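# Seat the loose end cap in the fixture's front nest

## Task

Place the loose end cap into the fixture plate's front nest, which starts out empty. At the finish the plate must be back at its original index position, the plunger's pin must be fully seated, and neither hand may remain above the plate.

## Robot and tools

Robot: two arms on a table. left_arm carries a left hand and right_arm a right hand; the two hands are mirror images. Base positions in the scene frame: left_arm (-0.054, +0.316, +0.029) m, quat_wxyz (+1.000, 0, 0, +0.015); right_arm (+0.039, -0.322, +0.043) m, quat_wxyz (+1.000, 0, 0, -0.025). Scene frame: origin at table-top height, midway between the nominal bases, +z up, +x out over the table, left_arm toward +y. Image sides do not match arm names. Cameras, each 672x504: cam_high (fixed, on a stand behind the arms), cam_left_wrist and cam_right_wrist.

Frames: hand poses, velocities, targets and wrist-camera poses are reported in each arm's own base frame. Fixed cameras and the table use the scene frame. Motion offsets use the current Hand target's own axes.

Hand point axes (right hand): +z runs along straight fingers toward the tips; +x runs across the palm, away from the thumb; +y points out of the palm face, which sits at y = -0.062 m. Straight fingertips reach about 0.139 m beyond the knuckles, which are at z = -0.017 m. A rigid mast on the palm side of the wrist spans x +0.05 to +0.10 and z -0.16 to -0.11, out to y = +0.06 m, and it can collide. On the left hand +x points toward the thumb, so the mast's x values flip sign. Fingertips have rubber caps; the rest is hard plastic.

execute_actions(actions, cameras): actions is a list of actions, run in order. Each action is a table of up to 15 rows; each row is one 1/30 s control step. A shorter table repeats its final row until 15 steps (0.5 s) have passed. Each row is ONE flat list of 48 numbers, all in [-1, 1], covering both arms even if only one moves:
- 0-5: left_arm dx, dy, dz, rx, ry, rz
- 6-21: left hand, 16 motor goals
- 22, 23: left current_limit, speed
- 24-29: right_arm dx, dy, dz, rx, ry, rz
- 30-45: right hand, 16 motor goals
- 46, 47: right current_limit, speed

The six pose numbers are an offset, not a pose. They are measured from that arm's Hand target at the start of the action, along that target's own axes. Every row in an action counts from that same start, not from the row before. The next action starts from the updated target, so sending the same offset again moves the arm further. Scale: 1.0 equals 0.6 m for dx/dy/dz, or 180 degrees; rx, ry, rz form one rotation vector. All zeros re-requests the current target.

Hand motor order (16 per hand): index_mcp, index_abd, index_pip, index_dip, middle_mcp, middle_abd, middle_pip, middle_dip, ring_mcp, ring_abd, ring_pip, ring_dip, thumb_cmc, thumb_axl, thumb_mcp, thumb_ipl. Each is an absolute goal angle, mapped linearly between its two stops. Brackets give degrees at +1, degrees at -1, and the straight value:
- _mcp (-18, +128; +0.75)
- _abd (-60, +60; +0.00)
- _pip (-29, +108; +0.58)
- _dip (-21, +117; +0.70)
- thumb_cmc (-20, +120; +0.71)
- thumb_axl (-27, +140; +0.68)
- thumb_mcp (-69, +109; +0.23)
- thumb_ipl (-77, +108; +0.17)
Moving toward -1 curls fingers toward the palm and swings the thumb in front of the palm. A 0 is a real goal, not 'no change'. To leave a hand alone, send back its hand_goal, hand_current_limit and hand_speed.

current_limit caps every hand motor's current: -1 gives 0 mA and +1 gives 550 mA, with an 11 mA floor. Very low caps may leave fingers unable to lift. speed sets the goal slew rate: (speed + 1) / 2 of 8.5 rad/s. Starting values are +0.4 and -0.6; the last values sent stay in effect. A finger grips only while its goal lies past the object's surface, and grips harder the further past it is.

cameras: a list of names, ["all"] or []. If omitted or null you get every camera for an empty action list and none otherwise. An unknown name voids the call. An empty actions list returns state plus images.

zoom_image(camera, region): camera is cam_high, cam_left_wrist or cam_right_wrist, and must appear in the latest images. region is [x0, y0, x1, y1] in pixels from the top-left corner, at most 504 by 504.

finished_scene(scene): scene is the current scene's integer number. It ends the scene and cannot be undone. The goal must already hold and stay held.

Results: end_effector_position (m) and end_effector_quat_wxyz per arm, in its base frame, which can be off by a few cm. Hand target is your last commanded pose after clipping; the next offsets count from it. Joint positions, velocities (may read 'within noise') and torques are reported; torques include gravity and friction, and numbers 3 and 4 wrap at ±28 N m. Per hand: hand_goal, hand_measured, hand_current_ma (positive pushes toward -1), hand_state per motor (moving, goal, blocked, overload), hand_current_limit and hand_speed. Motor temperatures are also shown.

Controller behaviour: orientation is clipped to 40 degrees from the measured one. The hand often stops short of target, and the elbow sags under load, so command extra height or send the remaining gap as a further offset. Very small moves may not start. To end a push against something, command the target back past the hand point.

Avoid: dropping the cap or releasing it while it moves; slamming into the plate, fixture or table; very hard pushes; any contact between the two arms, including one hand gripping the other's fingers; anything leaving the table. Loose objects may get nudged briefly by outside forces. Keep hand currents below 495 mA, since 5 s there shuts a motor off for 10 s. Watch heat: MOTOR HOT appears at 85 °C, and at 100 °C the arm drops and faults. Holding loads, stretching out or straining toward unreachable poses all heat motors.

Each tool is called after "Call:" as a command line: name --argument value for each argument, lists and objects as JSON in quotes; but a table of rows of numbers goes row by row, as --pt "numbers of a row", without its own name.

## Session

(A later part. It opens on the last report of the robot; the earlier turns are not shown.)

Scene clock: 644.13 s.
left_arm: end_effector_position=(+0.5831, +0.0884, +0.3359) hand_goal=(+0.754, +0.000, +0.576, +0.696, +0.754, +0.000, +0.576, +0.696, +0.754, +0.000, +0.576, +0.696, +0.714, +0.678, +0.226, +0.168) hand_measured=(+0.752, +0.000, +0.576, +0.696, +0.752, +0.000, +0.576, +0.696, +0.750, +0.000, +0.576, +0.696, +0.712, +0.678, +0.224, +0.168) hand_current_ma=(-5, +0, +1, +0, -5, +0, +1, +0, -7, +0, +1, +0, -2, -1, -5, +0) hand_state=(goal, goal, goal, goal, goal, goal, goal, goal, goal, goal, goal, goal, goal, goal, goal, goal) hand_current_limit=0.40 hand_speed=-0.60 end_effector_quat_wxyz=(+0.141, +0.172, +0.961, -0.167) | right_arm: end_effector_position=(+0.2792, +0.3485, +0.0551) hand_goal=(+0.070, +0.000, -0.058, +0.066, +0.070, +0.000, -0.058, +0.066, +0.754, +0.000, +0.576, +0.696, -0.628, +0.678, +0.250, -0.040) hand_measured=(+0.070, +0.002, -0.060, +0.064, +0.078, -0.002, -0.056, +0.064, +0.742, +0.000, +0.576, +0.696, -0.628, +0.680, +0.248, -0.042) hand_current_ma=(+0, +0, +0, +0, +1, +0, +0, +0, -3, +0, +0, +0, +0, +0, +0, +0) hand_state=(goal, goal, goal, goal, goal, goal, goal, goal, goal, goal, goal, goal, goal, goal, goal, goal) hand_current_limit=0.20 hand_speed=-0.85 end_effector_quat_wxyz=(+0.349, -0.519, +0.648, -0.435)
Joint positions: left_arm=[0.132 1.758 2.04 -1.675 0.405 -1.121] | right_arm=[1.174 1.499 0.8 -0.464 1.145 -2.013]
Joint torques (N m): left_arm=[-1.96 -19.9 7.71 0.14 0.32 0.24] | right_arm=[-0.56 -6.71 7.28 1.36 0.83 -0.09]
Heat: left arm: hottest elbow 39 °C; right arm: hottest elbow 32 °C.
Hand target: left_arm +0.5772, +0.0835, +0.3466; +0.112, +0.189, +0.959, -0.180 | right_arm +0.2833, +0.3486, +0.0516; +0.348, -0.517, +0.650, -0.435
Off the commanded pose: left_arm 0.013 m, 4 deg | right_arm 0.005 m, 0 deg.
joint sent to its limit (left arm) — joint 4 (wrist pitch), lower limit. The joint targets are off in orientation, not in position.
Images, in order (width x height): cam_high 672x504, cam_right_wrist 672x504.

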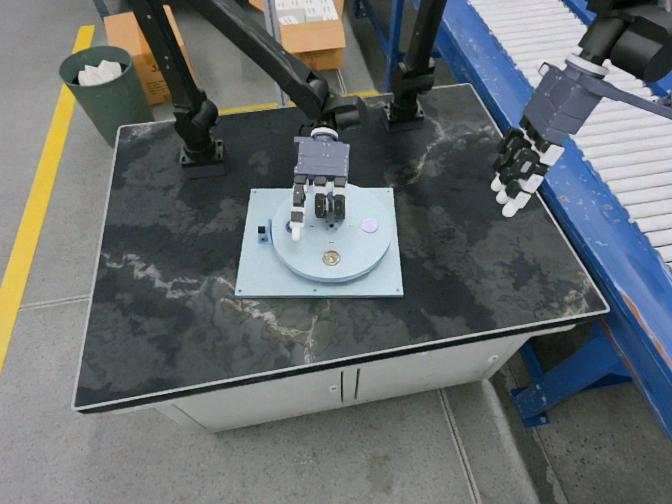

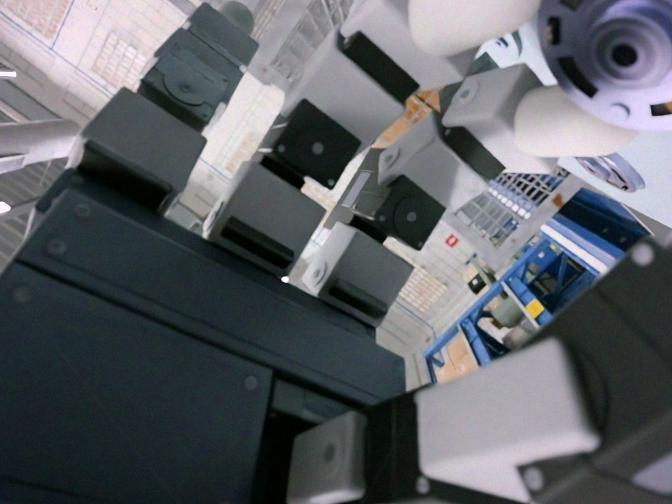

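Call:
execute_actions --actions '[[[0,0,0,0,0,0,0.754,0,0.576,0.696,0.754,0,0.576,0.696,0.754,0,0.576,0.696,0.714,0.678,0.226,0.168,0.4,-0.6,0,0,0,0,0,0,0.22,0,-0.058,0.065,0.22,0,-0.058,0.065,0.754,0,0.576,0.696,-0.629,0.678,0.25,-0.04,0.2,-0.8]],[[0,0,0,0,0,0,0.754,0,0.576,0.696,0.754,0,0.576,0.696,0.754,0,0.576,0.696,0.714,0.678,0.226,0.168,0.4,-0.6,0,-0.062,-0.025,0,0,0,0.22,0,-0.058,0.065,0.22,0,-0.058,0.065,0.754,0,0.576,0.696,-0.629,0.678,0.25,-0.04,0.2,-0.6]],[[0,0,0,0,0,0,0.754,0,0.576,0.696,0.754,0,0.576,0.696,0.754,0,0.576,0.696,0.714,0.678,0.226,0.168,0.4,-0.6,0.1,-0.035,-0.04,0,0,0,0.22,0,-0.058,0.065,0.22,0,-0.058,0.065,0.754,0,0.576,0.696,-0.629,0.678,0.25,-0.04,0.2,-0.6]]]' --cameras '["cam_high","cam_right_wrist"]'

Call:
zoom_image --camera "cam_high" --region '[310, 175, 360, 213]'

Scene clock: 654.43 s.
left_arm: end_effector_position=(+0.5831, +0.0884, +0.3359) hand_goal=(+0.754, +0.000, +0.576, +0.696, +0.754, +0.000, +0.576, +0.696, +0.754, +0.000, +0.576, +0.696, +0.714, +0.678, +0.226, +0.168) hand_measured=(+0.752, +0.000, +0.576, +0.696, +0.752, +0.000, +0.576, +0.696, +0.750, +0.000, +0.576, +0.696, +0.712, +0.678, +0.224, +0.168) hand_current_ma=(-5, +0, +1, +0, -5, +0, +1, +0, -7, +0, +1, +0, -2, -1, -5, +0) hand_state=(goal, goal, goal, goal, goal, goal, goal, goal, goal, goal, goal, goal, goal, goal, goal, goal) hand_current_limit=0.40 hand_speed=-0.60 end_effector_quat_wxyz=(+0.141, +0.172, +0.961, -0.167) | right_arm: end_effector_position=(+0.2568, +0.2933, +0.1174) hand_goal=(+0.220, +0.000, -0.058, +0.066, +0.220, +0.000, -0.058, +0.066, +0.754, +0.000, +0.576, +0.696, -0.628, +0.678, +0.250, -0.040) hand_measured=(+0.210, +0.004, -0.060, +0.064, +0.210, -0.002, -0.060, +0.064, +0.742, +0.000, +0.576, +0.696, -0.628, +0.680, +0.248, -0.042) hand_current_ma=(-2, +0, +0, +0, -2, +0, +0, +0, -3, +0, +0, +0, +0, +0, +0, +0) hand_state=(goal, goal, goal, goal, goal, goal, goal, goal, goal, goal, goal, goal, goal, goal, goal, goal) hand_current_limit=0.20 hand_speed=-0.60 end_effector_quat_wxyz=(+0.347, -0.519, +0.648, -0.436)
Joint positions: left_arm=[0.132 1.758 2.04 -1.675 0.405 -1.121] | right_arm=[1.173 1.232 0.741 -0.68 1.147 -2.009]
Joint torques (N m): left_arm=[-2.02 -19.72 7.69 0.2 0.34 0.21] | right_arm=[-0.15 -5.42 8.46 0.35 0.91 0.03]
Motor temperatures (°C): left_arm=[26 34 39 24 25 22] | right_arm=[27 23 31 24 28 22]
Heat: left arm: hottest elbow 39 °C; right arm: hottest elbow 31 °C.
Hand target: left_arm +0.5772, +0.0835, +0.3466; +0.112, +0.189, +0.959, -0.180 | right_arm +0.2561, +0.2930, +0.1199; +0.348, -0.517, +0.650, -0.435
Off the commanded pose: left_arm 0.013 m, 4 deg | right_arm 0.003 m, 0 deg.
joint sent to its limit (left arm) — joint 4 (wrist pitch), lower limit. The joint targets are off in orientation, not in position.
Images, in order (width x height): cam_high 672x504, cam_right_wrist 672x504.

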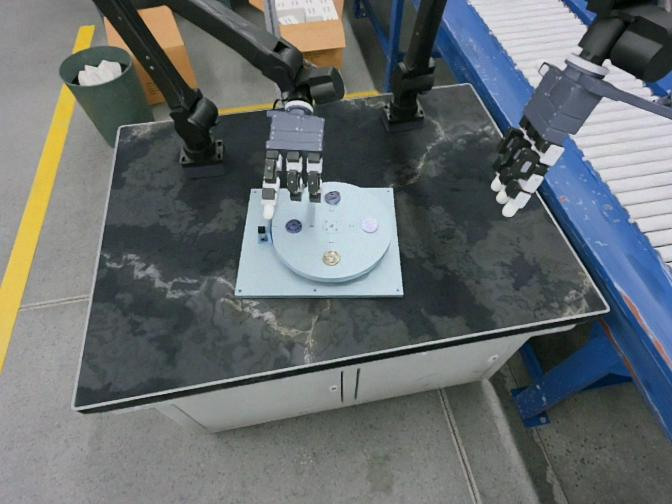

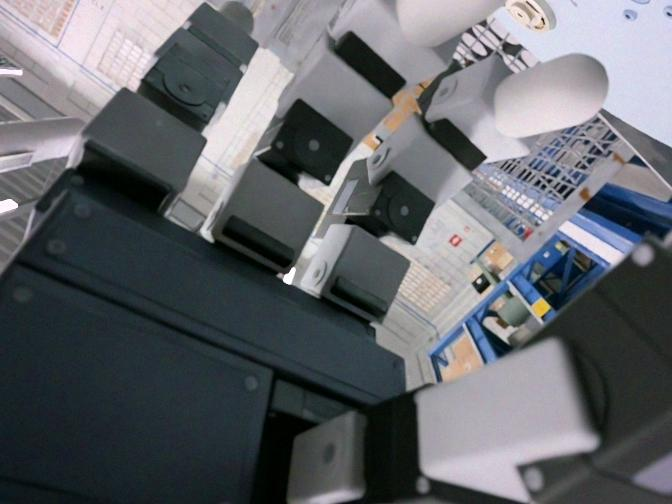

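Scaled by 10.080 from the camera's 672x504 image, which has a finer 960x720 frame.

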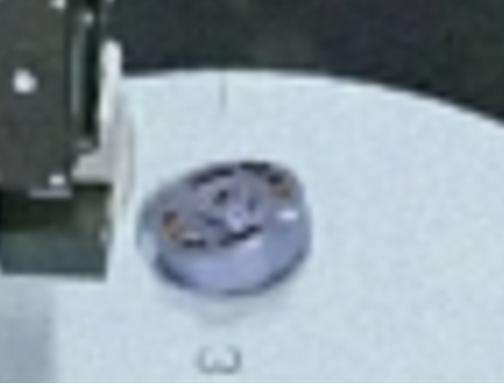

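Call:
execute_actions --actions '[[[0,0,0,0,0,0,0.754,0,0.576,0.696,0.754,0,0.576,0.696,0.754,0,0.576,0.696,0.714,0.678,0.226,0.168,0.4,-0.6,-0.0963,0.0217,0.0353,0,0,0,0.22,0,-0.058,0.065,0.22,0,-0.058,0.065,0.754,0,0.576,0.696,-0.629,0.678,0.25,-0.04,0.2,-0.6]],[[0,0,0,0,0,0,0.754,0,0.576,0.696,0.754,0,0.576,0.696,0.754,0,0.576,0.696,0.714,0.678,0.226,0.168,0.4,-0.6,0,0.051,0.0206,0,0,0,0.22,0,-0.058,0.065,0.22,0,-0.058,0.065,0.754,0,0.576,0.696,-0.629,0.678,0.25,-0.04,0.2,-0.6]]]' --cameras '["cam_high","cam_right_wrist"]'

Call:
zoom_image --camera "cam_high" --region '[290, 150, 370, 210]'

Call:
zoom_image --camera "cam_right_wrist" --region '[400, 0, 672, 200]'

Scene clock: 676.10 s.
left_arm: end_effector_position=(+0.5831, +0.0884, +0.3359) hand_goal=(+0.754, +0.000, +0.576, +0.696, +0.754, +0.000, +0.576, +0.696, +0.754, +0.000, +0.576, +0.696, +0.714, +0.678, +0.226, +0.168) hand_measured=(+0.752, +0.000, +0.576, +0.696, +0.752, +0.000, +0.576, +0.696, +0.750, +0.000, +0.576, +0.696, +0.712, +0.678, +0.224, +0.168) hand_current_ma=(-5, +0, +1, +0, -5, +0, +1, +0, -7, +0, +1, +0, -2, -1, -5, +0) hand_state=(goal, goal, goal, goal, goal, goal, goal, goal, goal, goal, goal, goal, goal, goal, goal, goal) hand_current_limit=0.40 hand_speed=-0.60 end_effector_quat_wxyz=(+0.141, +0.172, +0.961, -0.167) | right_arm: end_effector_position=(+0.2767, +0.3412, +0.0640) hand_goal=(+0.220, +0.000, -0.058, +0.066, +0.220, +0.000, -0.058, +0.066, +0.754, +0.000, +0.576, +0.696, -0.628, +0.678, +0.250, -0.040) hand_measured=(+0.210, +0.004, -0.060, +0.064, +0.210, -0.002, -0.060, +0.064, +0.742, +0.000, +0.576, +0.696, -0.628, +0.680, +0.248, -0.042) hand_current_ma=(-2, +0, +0, +0, -2, +0, +0, +0, -3, +0, +0, +0, +0, +0, +0, +0) hand_state=(goal, goal, goal, goal, goal, goal, goal, goal, goal, goal, goal, goal, goal, goal, goal, goal) hand_current_limit=0.20 hand_speed=-0.60 end_effector_quat_wxyz=(+0.343, -0.522, +0.647, -0.437)
Joint positions: left_arm=[0.132 1.758 2.04 -1.675 0.405 -1.121] | right_arm=[1.172 1.467 0.799 -0.508 1.143 -2.014]
Joint torques (N m): left_arm=[-1.96 -20.13 7.72 0.16 0.33 0.21] | right_arm=[-0.91 -7.18 8.57 1.28 0.86 -0.15]
Heat: left arm: hottest elbow 39 °C; right arm: hottest elbow 32 °C.
Hand target: left_arm +0.5772, +0.0835, +0.3466; +0.112, +0.189, +0.959, -0.180 | right_arm +0.2832, +0.3461, +0.0670; +0.348, -0.517, +0.650, -0.435
Off the commanded pose: left_arm 0.013 m, 4 deg | right_arm 0.009 m, 1 deg.
joint sent to its limit (left arm) — joint 4 (wrist pitch), lower limit. The joint targets are off in orientation, not in position.
Images, in order (width x height): cam_high 672x504, cam_right_wrist 672x504.

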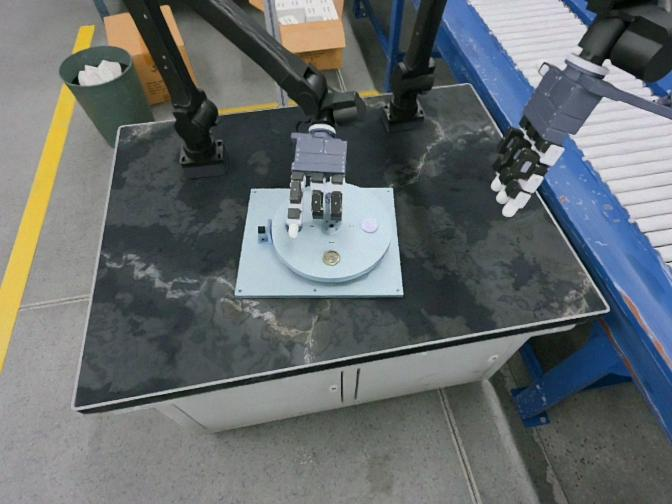

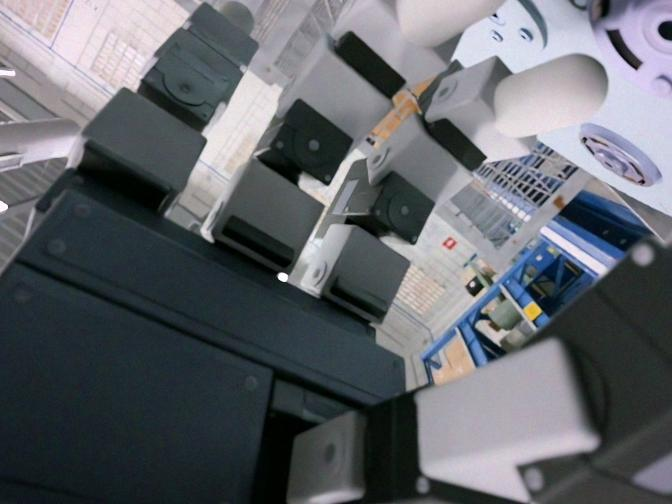

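Scaled by 6.300 from the camera's 672x504 image, which has a finer 960x720 frame.

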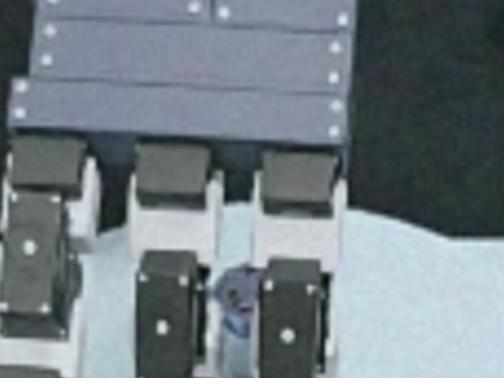

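Scaled by 1.853 from the camera's 672x504 image, which has a finer 960x720 frame.

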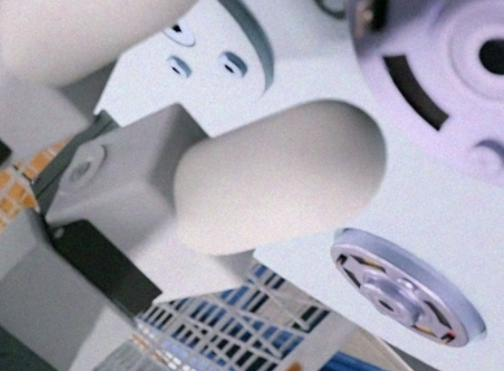

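Call:
execute_actions --actions '[[[0,0,0,0,0,0,0.754,0,0.576,0.696,0.754,0,0.576,0.696,0.754,0,0.576,0.696,0.714,0.678,0.226,0.168,0.4,-0.6,-0.0138,0,0.0002,0,0,0,0.22,0,-0.058,0.065,0.22,0,-0.058,0.065,0.754,0,0.576,0.696,-0.629,0.678,0.25,-0.04,0.2,-0.6]]]' --cameras '["cam_high","cam_right_wrist"]'

Call:
zoom_image --camera "cam_high" --region '[290, 150, 370, 210]'

Scene clock: 681.30 s.
left_arm: end_effector_position=(+0.5831, +0.0884, +0.3359) hand_goal=(+0.754, +0.000, +0.576, +0.696, +0.754, +0.000, +0.576, +0.696, +0.754, +0.000, +0.576, +0.696, +0.714, +0.678, +0.226, +0.168) hand_measured=(+0.752, +0.000, +0.576, +0.696, +0.752, +0.000, +0.576, +0.696, +0.750, +0.000, +0.576, +0.696, +0.712, +0.678, +0.224, +0.168) hand_current_ma=(-5, +0, +1, +0, -5, +0, +1, +0, -7, +0, +1, +0, -2, -1, -5, +0) hand_state=(goal, goal, goal, goal, goal, goal, goal, goal, goal, goal, goal, goal, goal, goal, goal, goal) hand_current_limit=0.40 hand_speed=-0.60 end_effector_quat_wxyz=(+0.141, +0.172, +0.961, -0.167) | right_arm: end_effector_position=(+0.2763, +0.3403, +0.0578) hand_goal=(+0.220, +0.000, -0.058, +0.066, +0.220, +0.000, -0.058, +0.066, +0.754, +0.000, +0.576, +0.696, -0.628, +0.678, +0.250, -0.040) hand_measured=(+0.210, +0.004, -0.060, +0.064, +0.210, -0.002, -0.060, +0.064, +0.742, +0.000, +0.576, +0.696, -0.628, +0.680, +0.248, -0.042) hand_current_ma=(-2, +0, +0, +0, -2, +0, +0, +0, -3, +0, +0, +0, +0, +0, +0, +0) hand_state=(goal, goal, goal, goal, goal, goal, goal, goal, goal, goal, goal, goal, goal, goal, goal, goal) hand_current_limit=0.20 hand_speed=-0.60 end_effector_quat_wxyz=(+0.338, -0.526, +0.645, -0.440)
Joint positions: left_arm=[0.132 1.758 2.04 -1.675 0.405 -1.121] | right_arm=[1.172 1.483 0.799 -0.508 1.143 -2.014]
Joint torques (N m): left_arm=[-1.9 -19.55 7.66 0.12 0.33 0.23] | right_arm=[-0.79 -6.71 10.3 0.91 0.93 -0.09]
Heat: left arm: hottest elbow 39 °C; right arm: hottest elbow 32 °C.
Hand target: left_arm +0.5772, +0.0835, +0.3466; +0.112, +0.189, +0.959, -0.180 | right_arm +0.2852, +0.3542, +0.0670; +0.348, -0.517, +0.650, -0.435
Off the commanded pose: left_arm 0.013 m, 4 deg | right_arm 0.019 m, 2 deg.
joint sent to its limit (left arm) — joint 4 (wrist pitch), lower limit. The joint targets are off in orientation, not in position.
Images, in order (width x height): cam_high 672x504, cam_right_wrist 672x504.

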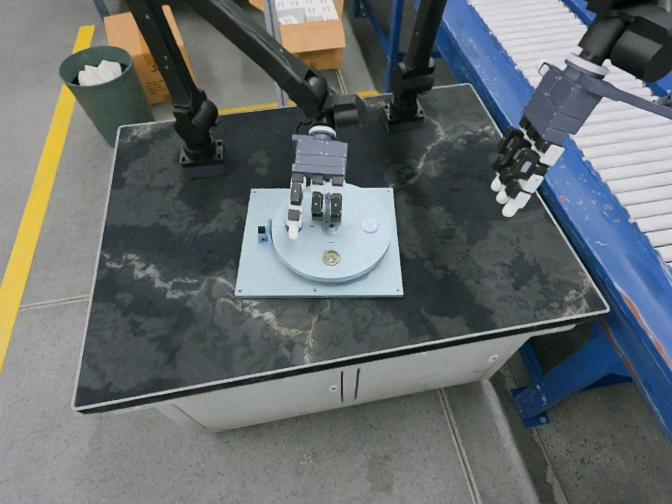

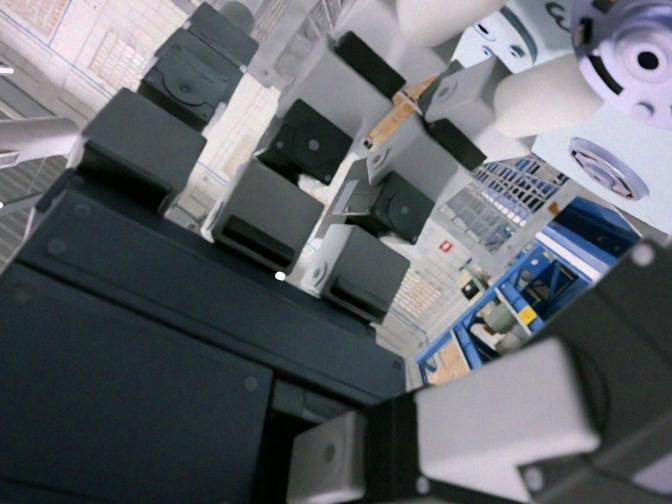

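Scaled by 6.300 from the camera's 672x504 image, which has a finer 960x720 frame.

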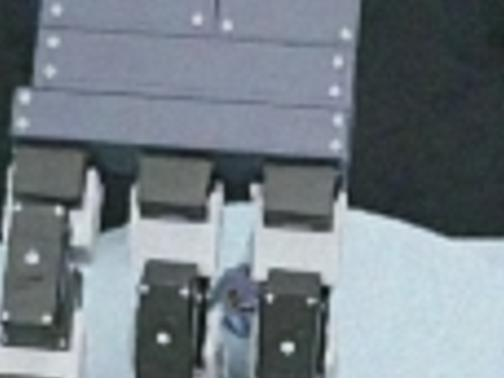

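Call:
execute_actions --actions '[[[0,0,0,0,0,0,0.754,0,0.576,0.696,0.754,0,0.576,0.696,0.754,0,0.576,0.696,0.714,0.678,0.226,0.168,0.4,-0.6,-0.0342,-0.0357,-0.023,0,0,0,0.22,0,-0.058,0.065,0.22,0,-0.058,0.065,0.754,0,0.576,0.696,-0.629,0.678,0.25,-0.04,0.2,-0.6]],[[0,0,0,0,0,0,0.754,0,0.576,0.696,0.754,0,0.576,0.696,0.754,0,0.576,0.696,0.714,0.678,0.226,0.168,0.4,-0.6,0.0465,-0.0037,0.0091,0,0,0,0.22,0,-0.058,0.065,0.22,0,-0.058,0.065,0.754,0,0.576,0.696,-0.629,0.678,0.25,-0.04,0.2,-0.6]],[[0,0,0,0,0,0,0.754,0,0.576,0.696,0.754,0,0.576,0.696,0.754,0,0.576,0.696,0.714,0.678,0.226,0.168,0.4,-0.6,0,0.0386,0.0156,0,0,0,0.22,0,-0.058,0.065,0.22,0,-0.058,0.065,0.754,0,0.576,0.696,-0.629,0.678,0.25,-0.04,0.2,-0.6]]]' --cameras '["cam_high","cam_right_wrist"]'

Call:
zoom_image --camera "cam_high" --region '[290, 150, 370, 210]'

Scene clock: 691.60 s.
left_arm: end_effector_position=(+0.5831, +0.0884, +0.3359) hand_goal=(+0.754, +0.000, +0.576, +0.696, +0.754, +0.000, +0.576, +0.696, +0.754, +0.000, +0.576, +0.696, +0.714, +0.678, +0.226, +0.168) hand_measured=(+0.752, +0.000, +0.576, +0.696, +0.752, +0.000, +0.576, +0.696, +0.750, +0.000, +0.576, +0.696, +0.712, +0.678, +0.224, +0.168) hand_current_ma=(-5, +0, +1, +0, -5, +0, +1, +0, -7, +0, +1, +0, -2, -1, -5, +0) hand_state=(goal, goal, goal, goal, goal, goal, goal, goal, goal, goal, goal, goal, goal, goal, goal, goal) hand_current_limit=0.40 hand_speed=-0.60 end_effector_quat_wxyz=(+0.141, +0.172, +0.961, -0.167) | right_arm: end_effector_position=(+0.2798, +0.3470, +0.0696) hand_goal=(+0.220, +0.000, -0.058, +0.066, +0.220, +0.000, -0.058, +0.066, +0.754, +0.000, +0.576, +0.696, -0.628, +0.678, +0.250, -0.040) hand_measured=(+0.210, +0.004, -0.060, +0.064, +0.210, -0.002, -0.060, +0.064, +0.742, +0.000, +0.576, +0.696, -0.628, +0.680, +0.248, -0.042) hand_current_ma=(-2, +0, +0, +0, -2, +0, +0, +0, -3, +0, +0, +0, +0, +0, +0, +0) hand_state=(goal, goal, goal, goal, goal, goal, goal, goal, goal, goal, goal, goal, goal, goal, goal, goal) hand_current_limit=0.20 hand_speed=-0.60 end_effector_quat_wxyz=(+0.349, -0.519, +0.648, -0.434)
Joint positions: left_arm=[0.132 1.758 2.04 -1.675 0.405 -1.121] | right_arm=[1.171 1.467 0.813 -0.502 1.143 -2.019]
Joint torques (N m): left_arm=[-1.79 -20.13 7.71 0.13 0.34 0.23] | right_arm=[-1.2 -6.77 7.72 1.48 0.83 -0.1]
Heat: left arm: hottest elbow 39 °C; right arm: hottest elbow 31 °C.
Hand target: left_arm +0.5772, +0.0835, +0.3466; +0.112, +0.189, +0.959, -0.180 | right_arm +0.2846, +0.3467, +0.0670; +0.348, -0.517, +0.650, -0.435
Off the commanded pose: left_arm 0.013 m, 4 deg | right_arm 0.005 m, 0 deg.
joint sent to its limit (left arm) — joint 4 (wrist pitch), lower limit. The joint targets are off in orientation, not in position.
Images, in order (width x height): cam_high 672x504, cam_right_wrist 672x504.

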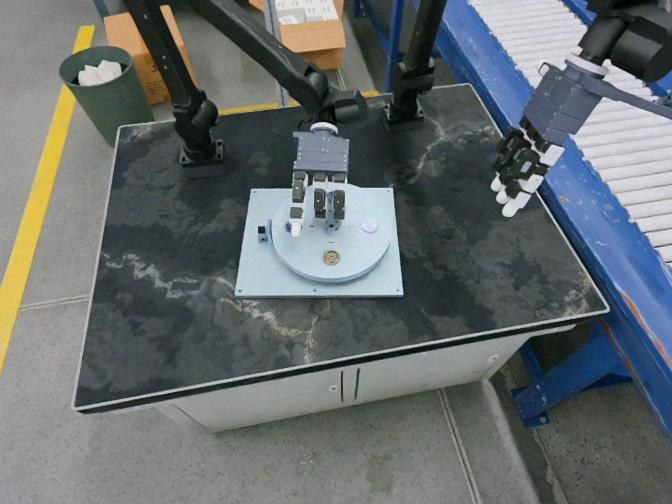

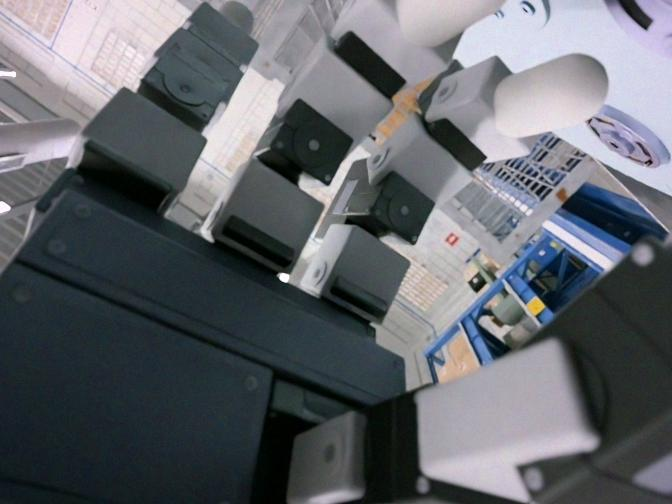

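Scaled by 6.300 from the camera's 672x504 image, which has a finer 960x720 frame.

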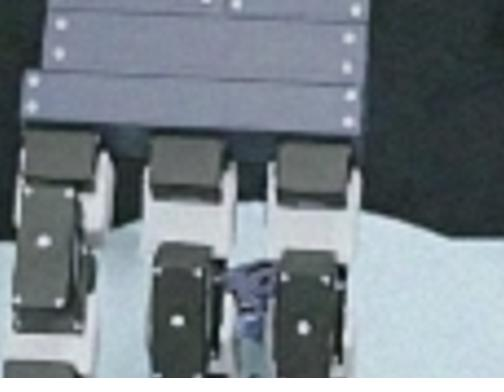

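Call:
execute_actions --actions '[[[0,0,0,0,0,0,0.754,0,0.576,0.696,0.754,0,0.576,0.696,0.754,0,0.576,0.696,0.714,0.678,0.226,0.168,0.4,-0.6,0,0.005,0.002,0,0,0,0.1,0,-0.058,0.065,0.1,0,-0.058,0.065,0.754,0,0.576,0.696,-0.629,0.678,0.25,-0.04,0.2,-0.8]],[[0,0,0,0,0,0,0.754,0,0.576,0.696,0.754,0,0.576,0.696,0.754,0,0.576,0.696,0.714,0.678,0.226,0.168,0.4,-0.6,0,0.012,0.005,0,0,0,0.09,0,-0.058,0.065,0.09,0,-0.058,0.065,0.754,0,0.576,0.696,-0.629,0.678,0.25,-0.04,0.2,-0.8]]]' --cameras '["cam_high","cam_right_wrist"]'

Call:
zoom_image --camera "cam_high" --region '[290, 150, 370, 210]'

Call:
zoom_image --camera "cam_right_wrist" --region '[400, 0, 672, 200]'

Scene clock: 699.47 s.
left_arm: end_effector_position=(+0.5831, +0.0884, +0.3359) hand_goal=(+0.754, +0.000, +0.576, +0.696, +0.754, +0.000, +0.576, +0.696, +0.754, +0.000, +0.576, +0.696, +0.714, +0.678, +0.226, +0.168) hand_measured=(+0.752, +0.000, +0.576, +0.696, +0.752, +0.000, +0.576, +0.696, +0.750, +0.000, +0.576, +0.696, +0.712, +0.678, +0.224, +0.168) hand_current_ma=(-5, +0, +1, +0, -5, +0, +1, +0, -7, +0, +1, +0, -2, -1, -5, +0) hand_state=(goal, goal, goal, goal, goal, goal, goal, goal, goal, goal, goal, goal, goal, goal, goal, goal) hand_current_limit=0.40 hand_speed=-0.60 end_effector_quat_wxyz=(+0.141, +0.172, +0.961, -0.167) | right_arm: end_effector_position=(+0.2798, +0.3470, +0.0585) hand_goal=(+0.090, +0.000, -0.058, +0.066, +0.090, +0.000, -0.058, +0.066, +0.754, +0.000, +0.576, +0.696, -0.628, +0.678, +0.250, -0.040) hand_measured=(+0.090, +0.004, -0.060, +0.064, +0.090, -0.002, -0.060, +0.064, +0.742, +0.000, +0.576, +0.696, -0.628, +0.680, +0.248, -0.042) hand_current_ma=(+0, +0, +0, +0, +0, +0, +0, +0, -3, +0, +0, +0, +0, +0, +0, +0) hand_state=(goal, goal, goal, goal, goal, goal, goal, goal, goal, goal, goal, goal, goal, goal, goal, goal) hand_current_limit=0.20 hand_speed=-0.80 end_effector_quat_wxyz=(+0.349, -0.519, +0.648, -0.434)
Joint positions: left_arm=[0.132 1.758 2.04 -1.675 0.405 -1.121] | right_arm=[1.171 1.488 0.799 -0.467 1.143 -2.02]
Joint torques (N m): left_arm=[-1.55 -19.84 7.73 0.13 0.36 0.22] | right_arm=[-1.38 -7.12 7.38 1.21 0.83 -0.13]
Heat: left arm: hottest elbow 39 °C; right arm: hottest elbow 31 °C.
Hand target: left_arm +0.5772, +0.0835, +0.3466; +0.112, +0.189, +0.959, -0.180 | right_arm +0.2847, +0.3467, +0.0561; +0.348, -0.517, +0.650, -0.435
Off the commanded pose: left_arm 0.013 m, 4 deg | right_arm 0.005 m, 0 deg.
joint sent to its limit (left arm) — joint 4 (wrist pitch), lower limit. The joint targets are off in orientation, not in position.
Images, in order (width x height): cam_high 672x504, cam_right_wrist 672x504.

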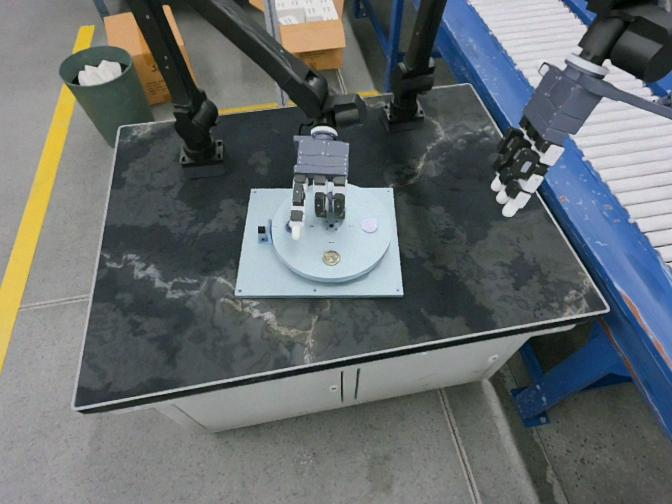

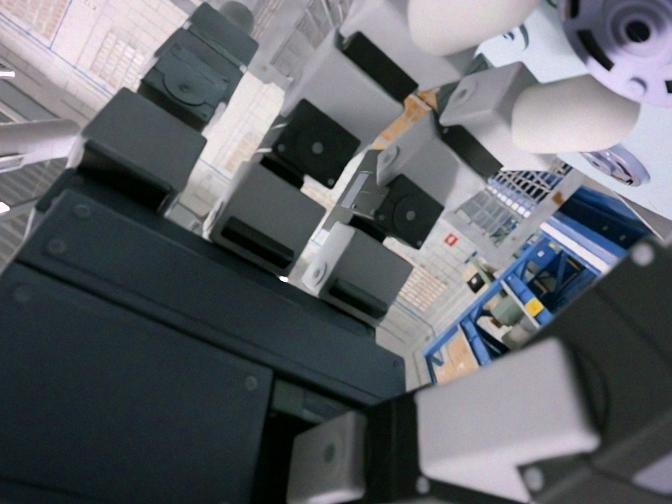

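Scaled by 6.300 from the camera's 672x504 image, which has a finer 960x720 frame.

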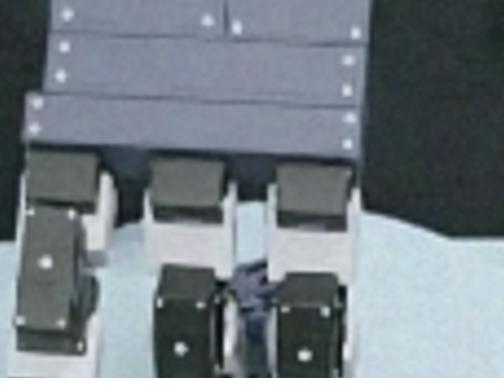

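Scaled by 1.853 from the camera's 672x504 image, which has a finer 960x720 frame.

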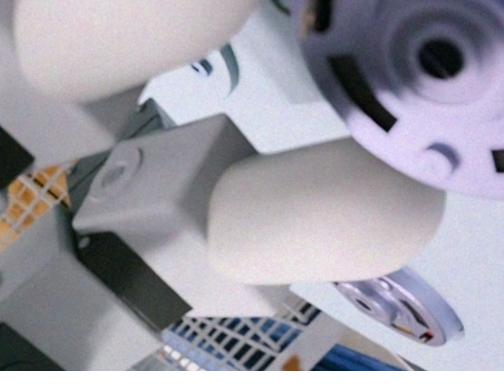

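Call:
zoom_image --camera "cam_right_wrist" --region '[532, 0, 672, 130]'

Scaled by 3.600 from the camera's 672x504 image, which has a finer 960x720 frame.

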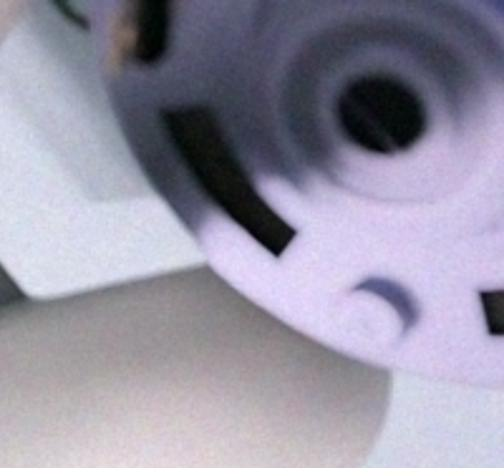

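Call:
execute_actions --actions '[[[0,0,0,0,0,0,0.754,0,0.576,0.696,0.754,0,0.576,0.696,0.754,0,0.576,0.696,0.714,0.678,0.226,0.168,0.4,-0.6,0,-0.0602,-0.0244,0,0,0,0.2,0,-0.058,0.065,0.2,0,-0.058,0.065,0.754,0,0.576,0.696,-0.629,0.678,0.25,-0.04,0.2,-0.6]],[[0,0,0,0,0,0,0.754,0,0.576,0.696,0.754,0,0.576,0.696,0.754,0,0.576,0.696,0.714,0.678,0.226,0.168,0.4,-0.6,0,0,0,0,0,0,0.03,0,-0.058,0.065,0.03,0,-0.058,0.065,0.754,0,0.576,0.696,-0.629,0.678,0.25,-0.04,0.2,-0.7]]]' --cameras '["cam_high","cam_right_wrist"]'

Call:
zoom_image --camera "cam_high" --region '[290, 140, 370, 200]'

Call:
zoom_image --camera "cam_right_wrist" --region '[400, 0, 672, 200]'

Scene clock: 719.70 s.
left_arm: end_effector_position=(+0.5831, +0.0884, +0.3359) hand_goal=(+0.754, +0.000, +0.576, +0.696, +0.754, +0.000, +0.576, +0.696, +0.754, +0.000, +0.576, +0.696, +0.714, +0.678, +0.226, +0.168) hand_measured=(+0.752, +0.000, +0.576, +0.696, +0.752, +0.000, +0.576, +0.696, +0.750, +0.000, +0.576, +0.696, +0.712, +0.678, +0.224, +0.168) hand_current_ma=(-5, +0, +1, +0, -5, +0, +1, +0, -7, +0, +1, +0, -2, -1, -5, +0) hand_state=(goal, goal, goal, goal, goal, goal, goal, goal, goal, goal, goal, goal, goal, goal, goal, goal) hand_current_limit=0.40 hand_speed=-0.60 end_effector_quat_wxyz=(+0.141, +0.172, +0.961, -0.167) | right_arm: end_effector_position=(+0.2734, +0.3317, +0.0718) hand_goal=(+0.030, +0.000, -0.058, +0.066, +0.030, +0.000, -0.058, +0.066, +0.754, +0.000, +0.576, +0.696, -0.628, +0.678, +0.250, -0.040) hand_measured=(+0.030, +0.004, -0.060, +0.064, +0.030, -0.002, -0.060, +0.064, +0.742, +0.000, +0.576, +0.696, -0.628, +0.680, +0.248, -0.042) hand_current_ma=(+0, +0, +0, +0, +0, +0, +0, +0, -3, +0, +0, +0, +0, +0, +0, +0) hand_state=(goal, goal, goal, goal, goal, goal, goal, goal, goal, goal, goal, goal, goal, goal, goal, goal) hand_current_limit=0.20 hand_speed=-0.70 end_effector_quat_wxyz=(+0.332, -0.532, +0.641, -0.443)
Joint positions: left_arm=[0.132 1.758 2.04 -1.675 0.405 -1.121] | right_arm=[1.17 1.438 0.799 -0.557 1.142 -2.028]
Joint torques (N m): left_arm=[-1.96 -19.9 7.73 0.09 0.33 0.23] | right_arm=[-1.14 -8.12 11.58 0.34 0.86 -0.12]
Heat: left arm: hottest elbow 39 °C; right arm: hottest elbow 30 °C.
Hand target: left_arm +0.5772, +0.0835, +0.3466; +0.112, +0.189, +0.959, -0.180 | right_arm +0.2848, +0.3466, +0.0950; +0.348, -0.517, +0.650, -0.435
Off the commanded pose: left_arm 0.013 m, 4 deg | right_arm 0.030 m, 3 deg.
joint sent to its limit (left arm) — joint 4 (wrist pitch), lower limit. The joint targets are off in orientation, not in position.
Images, in order (width x height): cam_high 672x504, cam_right_wrist 672x504.

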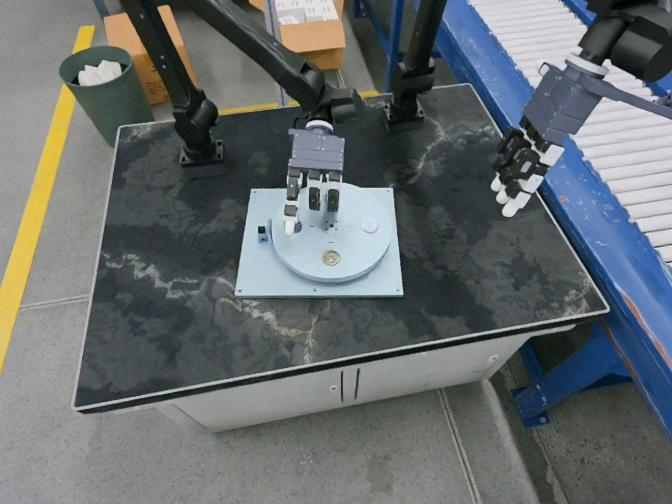

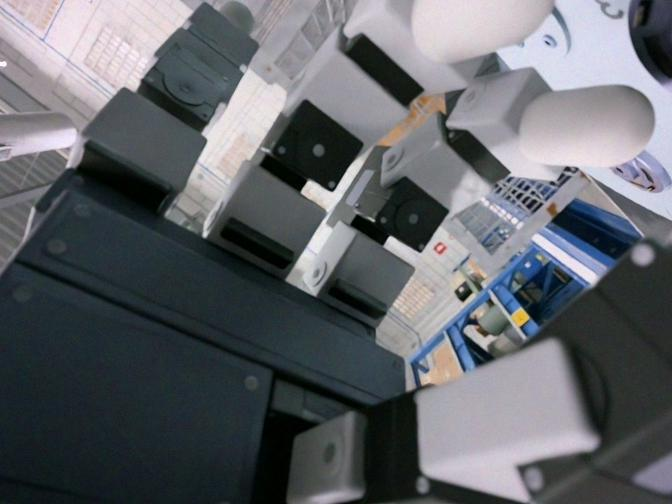

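Scaled by 6.300 from the camera's 672x504 image, which has a finer 960x720 frame.

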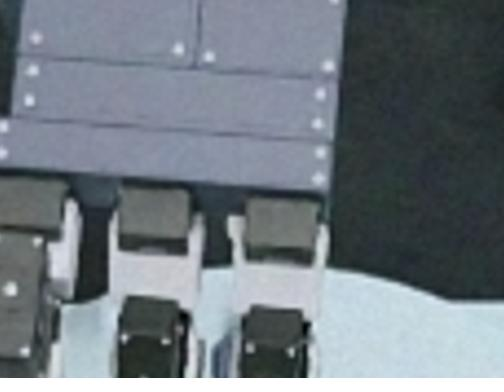

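Scaled by 1.853 from the camera's 672x504 image, which has a finer 960x720 frame.

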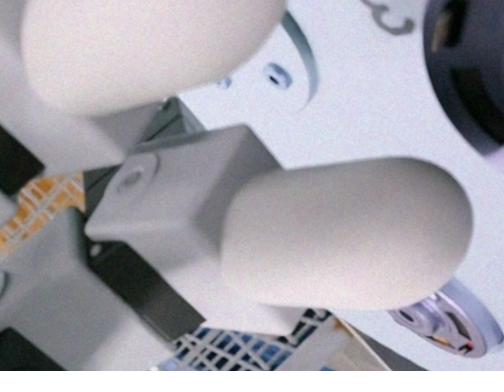

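Call:
execute_actions --actions '[[[0,0,0,0,0,0,0.754,0,0.576,0.696,0.754,0,0.576,0.696,0.754,0,0.576,0.696,0.714,0.678,0.226,0.168,0.4,-0.6,-0.0455,-0.05,-0.0315,0,0,0,0.03,0,-0.058,0.065,0.03,0,-0.058,0.065,0.754,0,0.576,0.696,-0.629,0.678,0.25,-0.04,0.2,-0.6]],[[0,0,0,0,0,0,0.754,0,0.576,0.696,0.754,0,0.576,0.696,0.754,0,0.576,0.696,0.714,0.678,0.226,0.168,0.4,-0.6,0.0455,0.0115,0.016,0,0,0,0.03,0,-0.058,0.065,0.03,0,-0.058,0.065,0.754,0,0.576,0.696,-0.629,0.678,0.25,-0.04,0.2,-0.6]],[[0,0,0,0,0,0,0.754,0,0.576,0.696,0.754,0,0.576,0.696,0.754,0,0.576,0.696,0.714,0.678,0.226,0.168,0.4,-0.6,0,0.0386,0.0156,0,0,0,0.03,0,-0.058,0.065,0.03,0,-0.058,0.065,0.754,0,0.576,0.696,-0.629,0.678,0.25,-0.04,0.2,-0.6]]]' --cameras '["cam_high","cam_right_wrist"]'

Call:
zoom_image --camera "cam_high" --region '[290, 140, 370, 200]'

Call:
zoom_image --camera "cam_right_wrist" --region '[400, 0, 672, 200]'

Scene clock: 731.30 s.
left_arm: end_effector_position=(+0.5831, +0.0884, +0.3359) hand_goal=(+0.754, +0.000, +0.576, +0.696, +0.754, +0.000, +0.576, +0.696, +0.754, +0.000, +0.576, +0.696, +0.714, +0.678, +0.226, +0.168) hand_measured=(+0.752, +0.000, +0.576, +0.696, +0.752, +0.000, +0.576, +0.696, +0.750, +0.000, +0.576, +0.696, +0.712, +0.678, +0.224, +0.168) hand_current_ma=(-5, +0, +1, +0, -5, +0, +1, +0, -7, +0, +1, +0, -2, -1, -5, +0) hand_state=(goal, goal, goal, goal, goal, goal, goal, goal, goal, goal, goal, goal, goal, goal, goal, goal) hand_current_limit=0.40 hand_speed=-0.60 end_effector_quat_wxyz=(+0.141, +0.172, +0.961, -0.167) | right_arm: end_effector_position=(+0.2799, +0.3469, +0.0979) hand_goal=(+0.030, +0.000, -0.058, +0.066, +0.030, +0.000, -0.058, +0.066, +0.754, +0.000, +0.576, +0.696, -0.628, +0.678, +0.250, -0.040) hand_measured=(+0.030, +0.002, -0.060, +0.064, +0.030, -0.002, -0.060, +0.064, +0.742, +0.000, +0.576, +0.696, -0.628, +0.680, +0.248, -0.042) hand_current_ma=(+0, +0, +0, +0, +0, +0, +0, +0, -3, +0, +0, +0, +0, +0, +0, +0) hand_state=(goal, goal, goal, goal, goal, goal, goal, goal, goal, goal, goal, goal, goal, goal, goal, goal) hand_current_limit=0.20 hand_speed=-0.60 end_effector_quat_wxyz=(+0.349, -0.519, +0.648, -0.434)
Joint positions: left_arm=[0.132 1.758 2.04 -1.675 0.405 -1.121] | right_arm=[1.17 1.416 0.849 -0.587 1.143 -2.02]
Joint torques (N m): left_arm=[-2.02 -19.72 7.66 0.08 0.33 0.23] | right_arm=[-0.85 -6.59 8.09 1.17 0.77 -0.14]
Heat: left arm: hottest elbow 39 °C; right arm: hottest elbow 31 °C.
Hand target: left_arm +0.5772, +0.0835, +0.3466; +0.112, +0.189, +0.959, -0.180 | right_arm +0.2849, +0.3468, +0.0950; +0.348, -0.517, +0.650, -0.435
Off the commanded pose: left_arm 0.013 m, 4 deg | right_arm 0.006 m, 0 deg.
joint sent to its limit (left arm) — joint 4 (wrist pitch), lower limit. The joint targets are off in orientation, not in position.
Images, in order (width x height): cam_high 672x504, cam_right_wrist 672x504.

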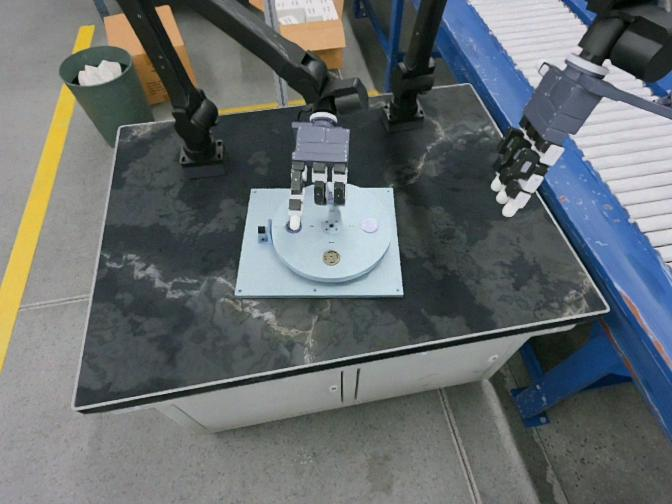

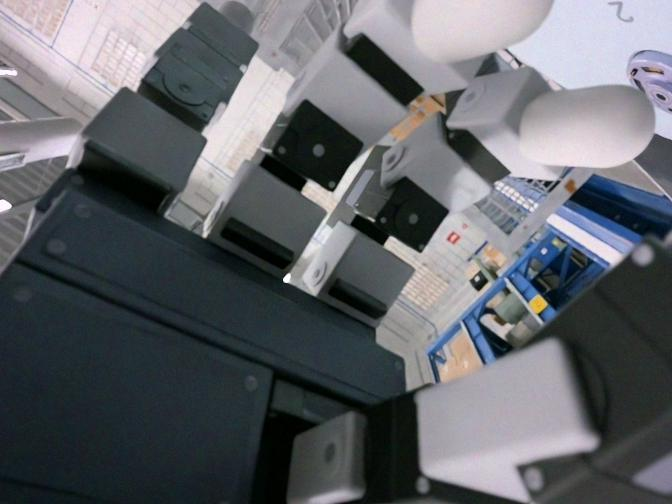

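Scaled by 6.300 from the camera's 672x504 image, which has a finer 960x720 frame.

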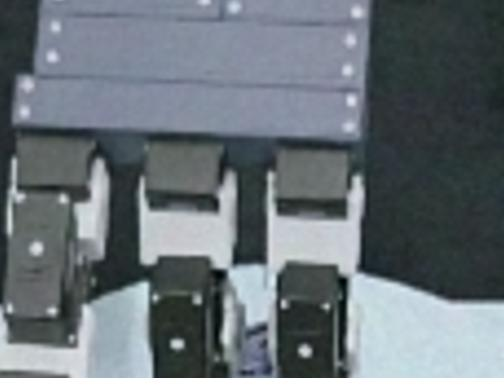

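Scaled by 1.853 from the camera's 672x504 image, which has a finer 960x720 frame.

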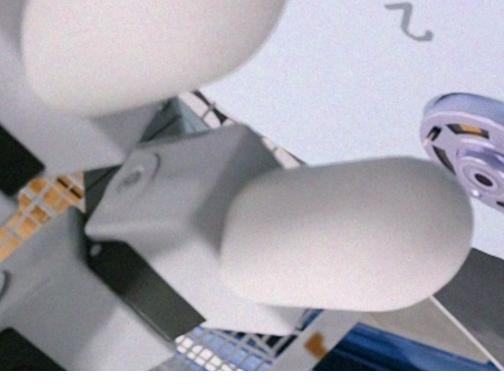

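Call:
execute_actions --actions '[[[0,0,0,0,0,0,0.754,0,0.576,0.696,0.754,0,0.576,0.696,0.754,0,0.576,0.696,0.714,0.678,0.226,0.168,0.4,-0.6,0,0.0185,0.0075,0,0,0,0.03,0,-0.058,0.065,0.03,0,-0.058,0.065,0.754,0,0.576,0.696,-0.629,0.678,0.25,-0.04,0.2,-0.6]],[[0,0,0,0,0,0,0.754,0,0.576,0.696,0.754,0,0.576,0.696,0.754,0,0.576,0.696,0.714,0.678,0.226,0.168,0.4,-0.6,0,0.0124,0.005,0,0,0,0.03,0,-0.058,0.065,0.03,0,-0.058,0.065,0.754,0,0.576,0.696,-0.629,0.678,0.25,-0.04,0.2,-0.6]]]' --cameras '["cam_high","cam_right_wrist"]'

Call:
zoom_image --camera "cam_high" --region '[290, 150, 370, 210]'

Call:
zoom_image --camera "cam_right_wrist" --region '[400, 0, 672, 200]'

Scene clock: 738.40 s.
left_arm: end_effector_position=(+0.5831, +0.0884, +0.3359) hand_goal=(+0.754, +0.000, +0.576, +0.696, +0.754, +0.000, +0.576, +0.696, +0.754, +0.000, +0.576, +0.696, +0.714, +0.678, +0.226, +0.168) hand_measured=(+0.752, +0.000, +0.576, +0.696, +0.752, +0.000, +0.576, +0.696, +0.750, +0.000, +0.576, +0.696, +0.712, +0.678, +0.224, +0.168) hand_current_ma=(-5, +0, +1, +0, -5, +0, +1, +0, -7, +0, +1, +0, -2, -1, -5, +0) hand_state=(goal, goal, goal, goal, goal, goal, goal, goal, goal, goal, goal, goal, goal, goal, goal, goal) hand_current_limit=0.40 hand_speed=-0.60 end_effector_quat_wxyz=(+0.141, +0.172, +0.961, -0.167) | right_arm: end_effector_position=(+0.2799, +0.3470, +0.0778) hand_goal=(+0.030, +0.000, -0.058, +0.066, +0.030, +0.000, -0.058, +0.066, +0.754, +0.000, +0.576, +0.696, -0.628, +0.678, +0.250, -0.040) hand_measured=(+0.030, +0.002, -0.060, +0.064, +0.030, -0.002, -0.060, +0.064, +0.742, +0.000, +0.576, +0.696, -0.628, +0.680, +0.248, -0.042) hand_current_ma=(+0, +0, +0, +0, +0, +0, +0, +0, -3, +0, +0, +0, +0, +0, +0, +0) hand_state=(goal, goal, goal, goal, goal, goal, goal, goal, goal, goal, goal, goal, goal, goal, goal, goal) hand_current_limit=0.20 hand_speed=-0.60 end_effector_quat_wxyz=(+0.349, -0.519, +0.648, -0.434)
Joint positions: left_arm=[0.132 1.758 2.04 -1.675 0.405 -1.121] | right_arm=[1.17 1.451 0.822 -0.525 1.143 -2.021]
Joint torques (N m): left_arm=[-1.96 -19.96 7.66 0.1 0.35 0.23] | right_arm=[-0.79 -6.18 7.77 1.33 0.83 -0.14]
Heat: left arm: hottest elbow 39 °C; right arm: hottest elbow 31 °C.
Hand target: left_arm +0.5772, +0.0835, +0.3466; +0.112, +0.189, +0.959, -0.180 | right_arm +0.2848, +0.3469, +0.0750; +0.348, -0.517, +0.650, -0.435
Off the commanded pose: left_arm 0.013 m, 4 deg | right_arm 0.006 m, 0 deg.
joint sent to its limit (left arm) — joint 4 (wrist pitch), lower limit. The joint targets are off in orientation, not in position.
Images, in order (width x height): cam_high 672x504, cam_right_wrist 672x504.

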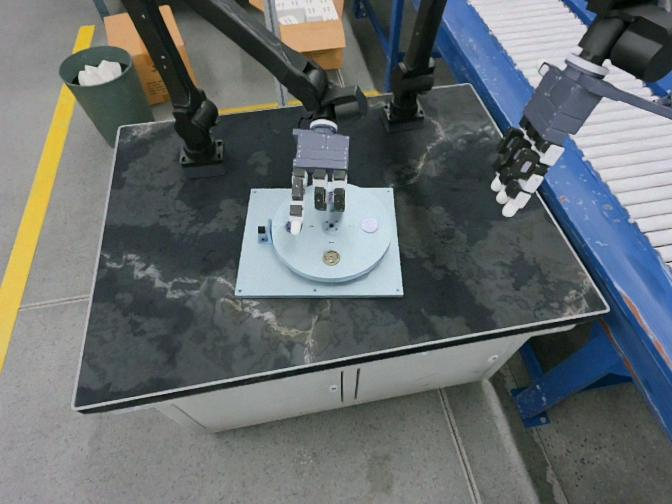

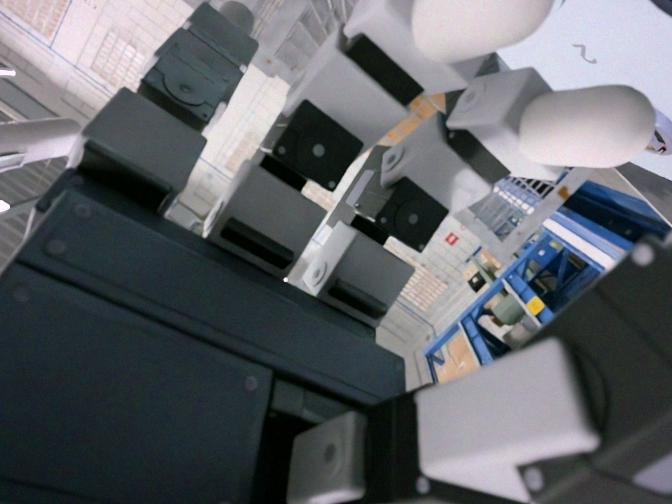

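Scaled by 6.300 from the camera's 672x504 image, which has a finer 960x720 frame.

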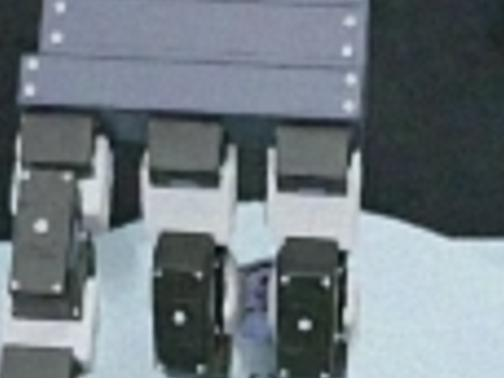

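Scaled by 1.853 from the camera's 672x504 image, which has a finer 960x720 frame.

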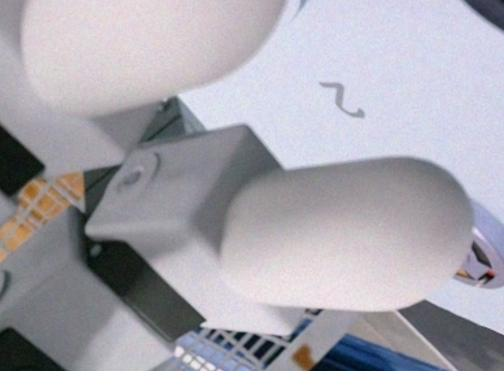

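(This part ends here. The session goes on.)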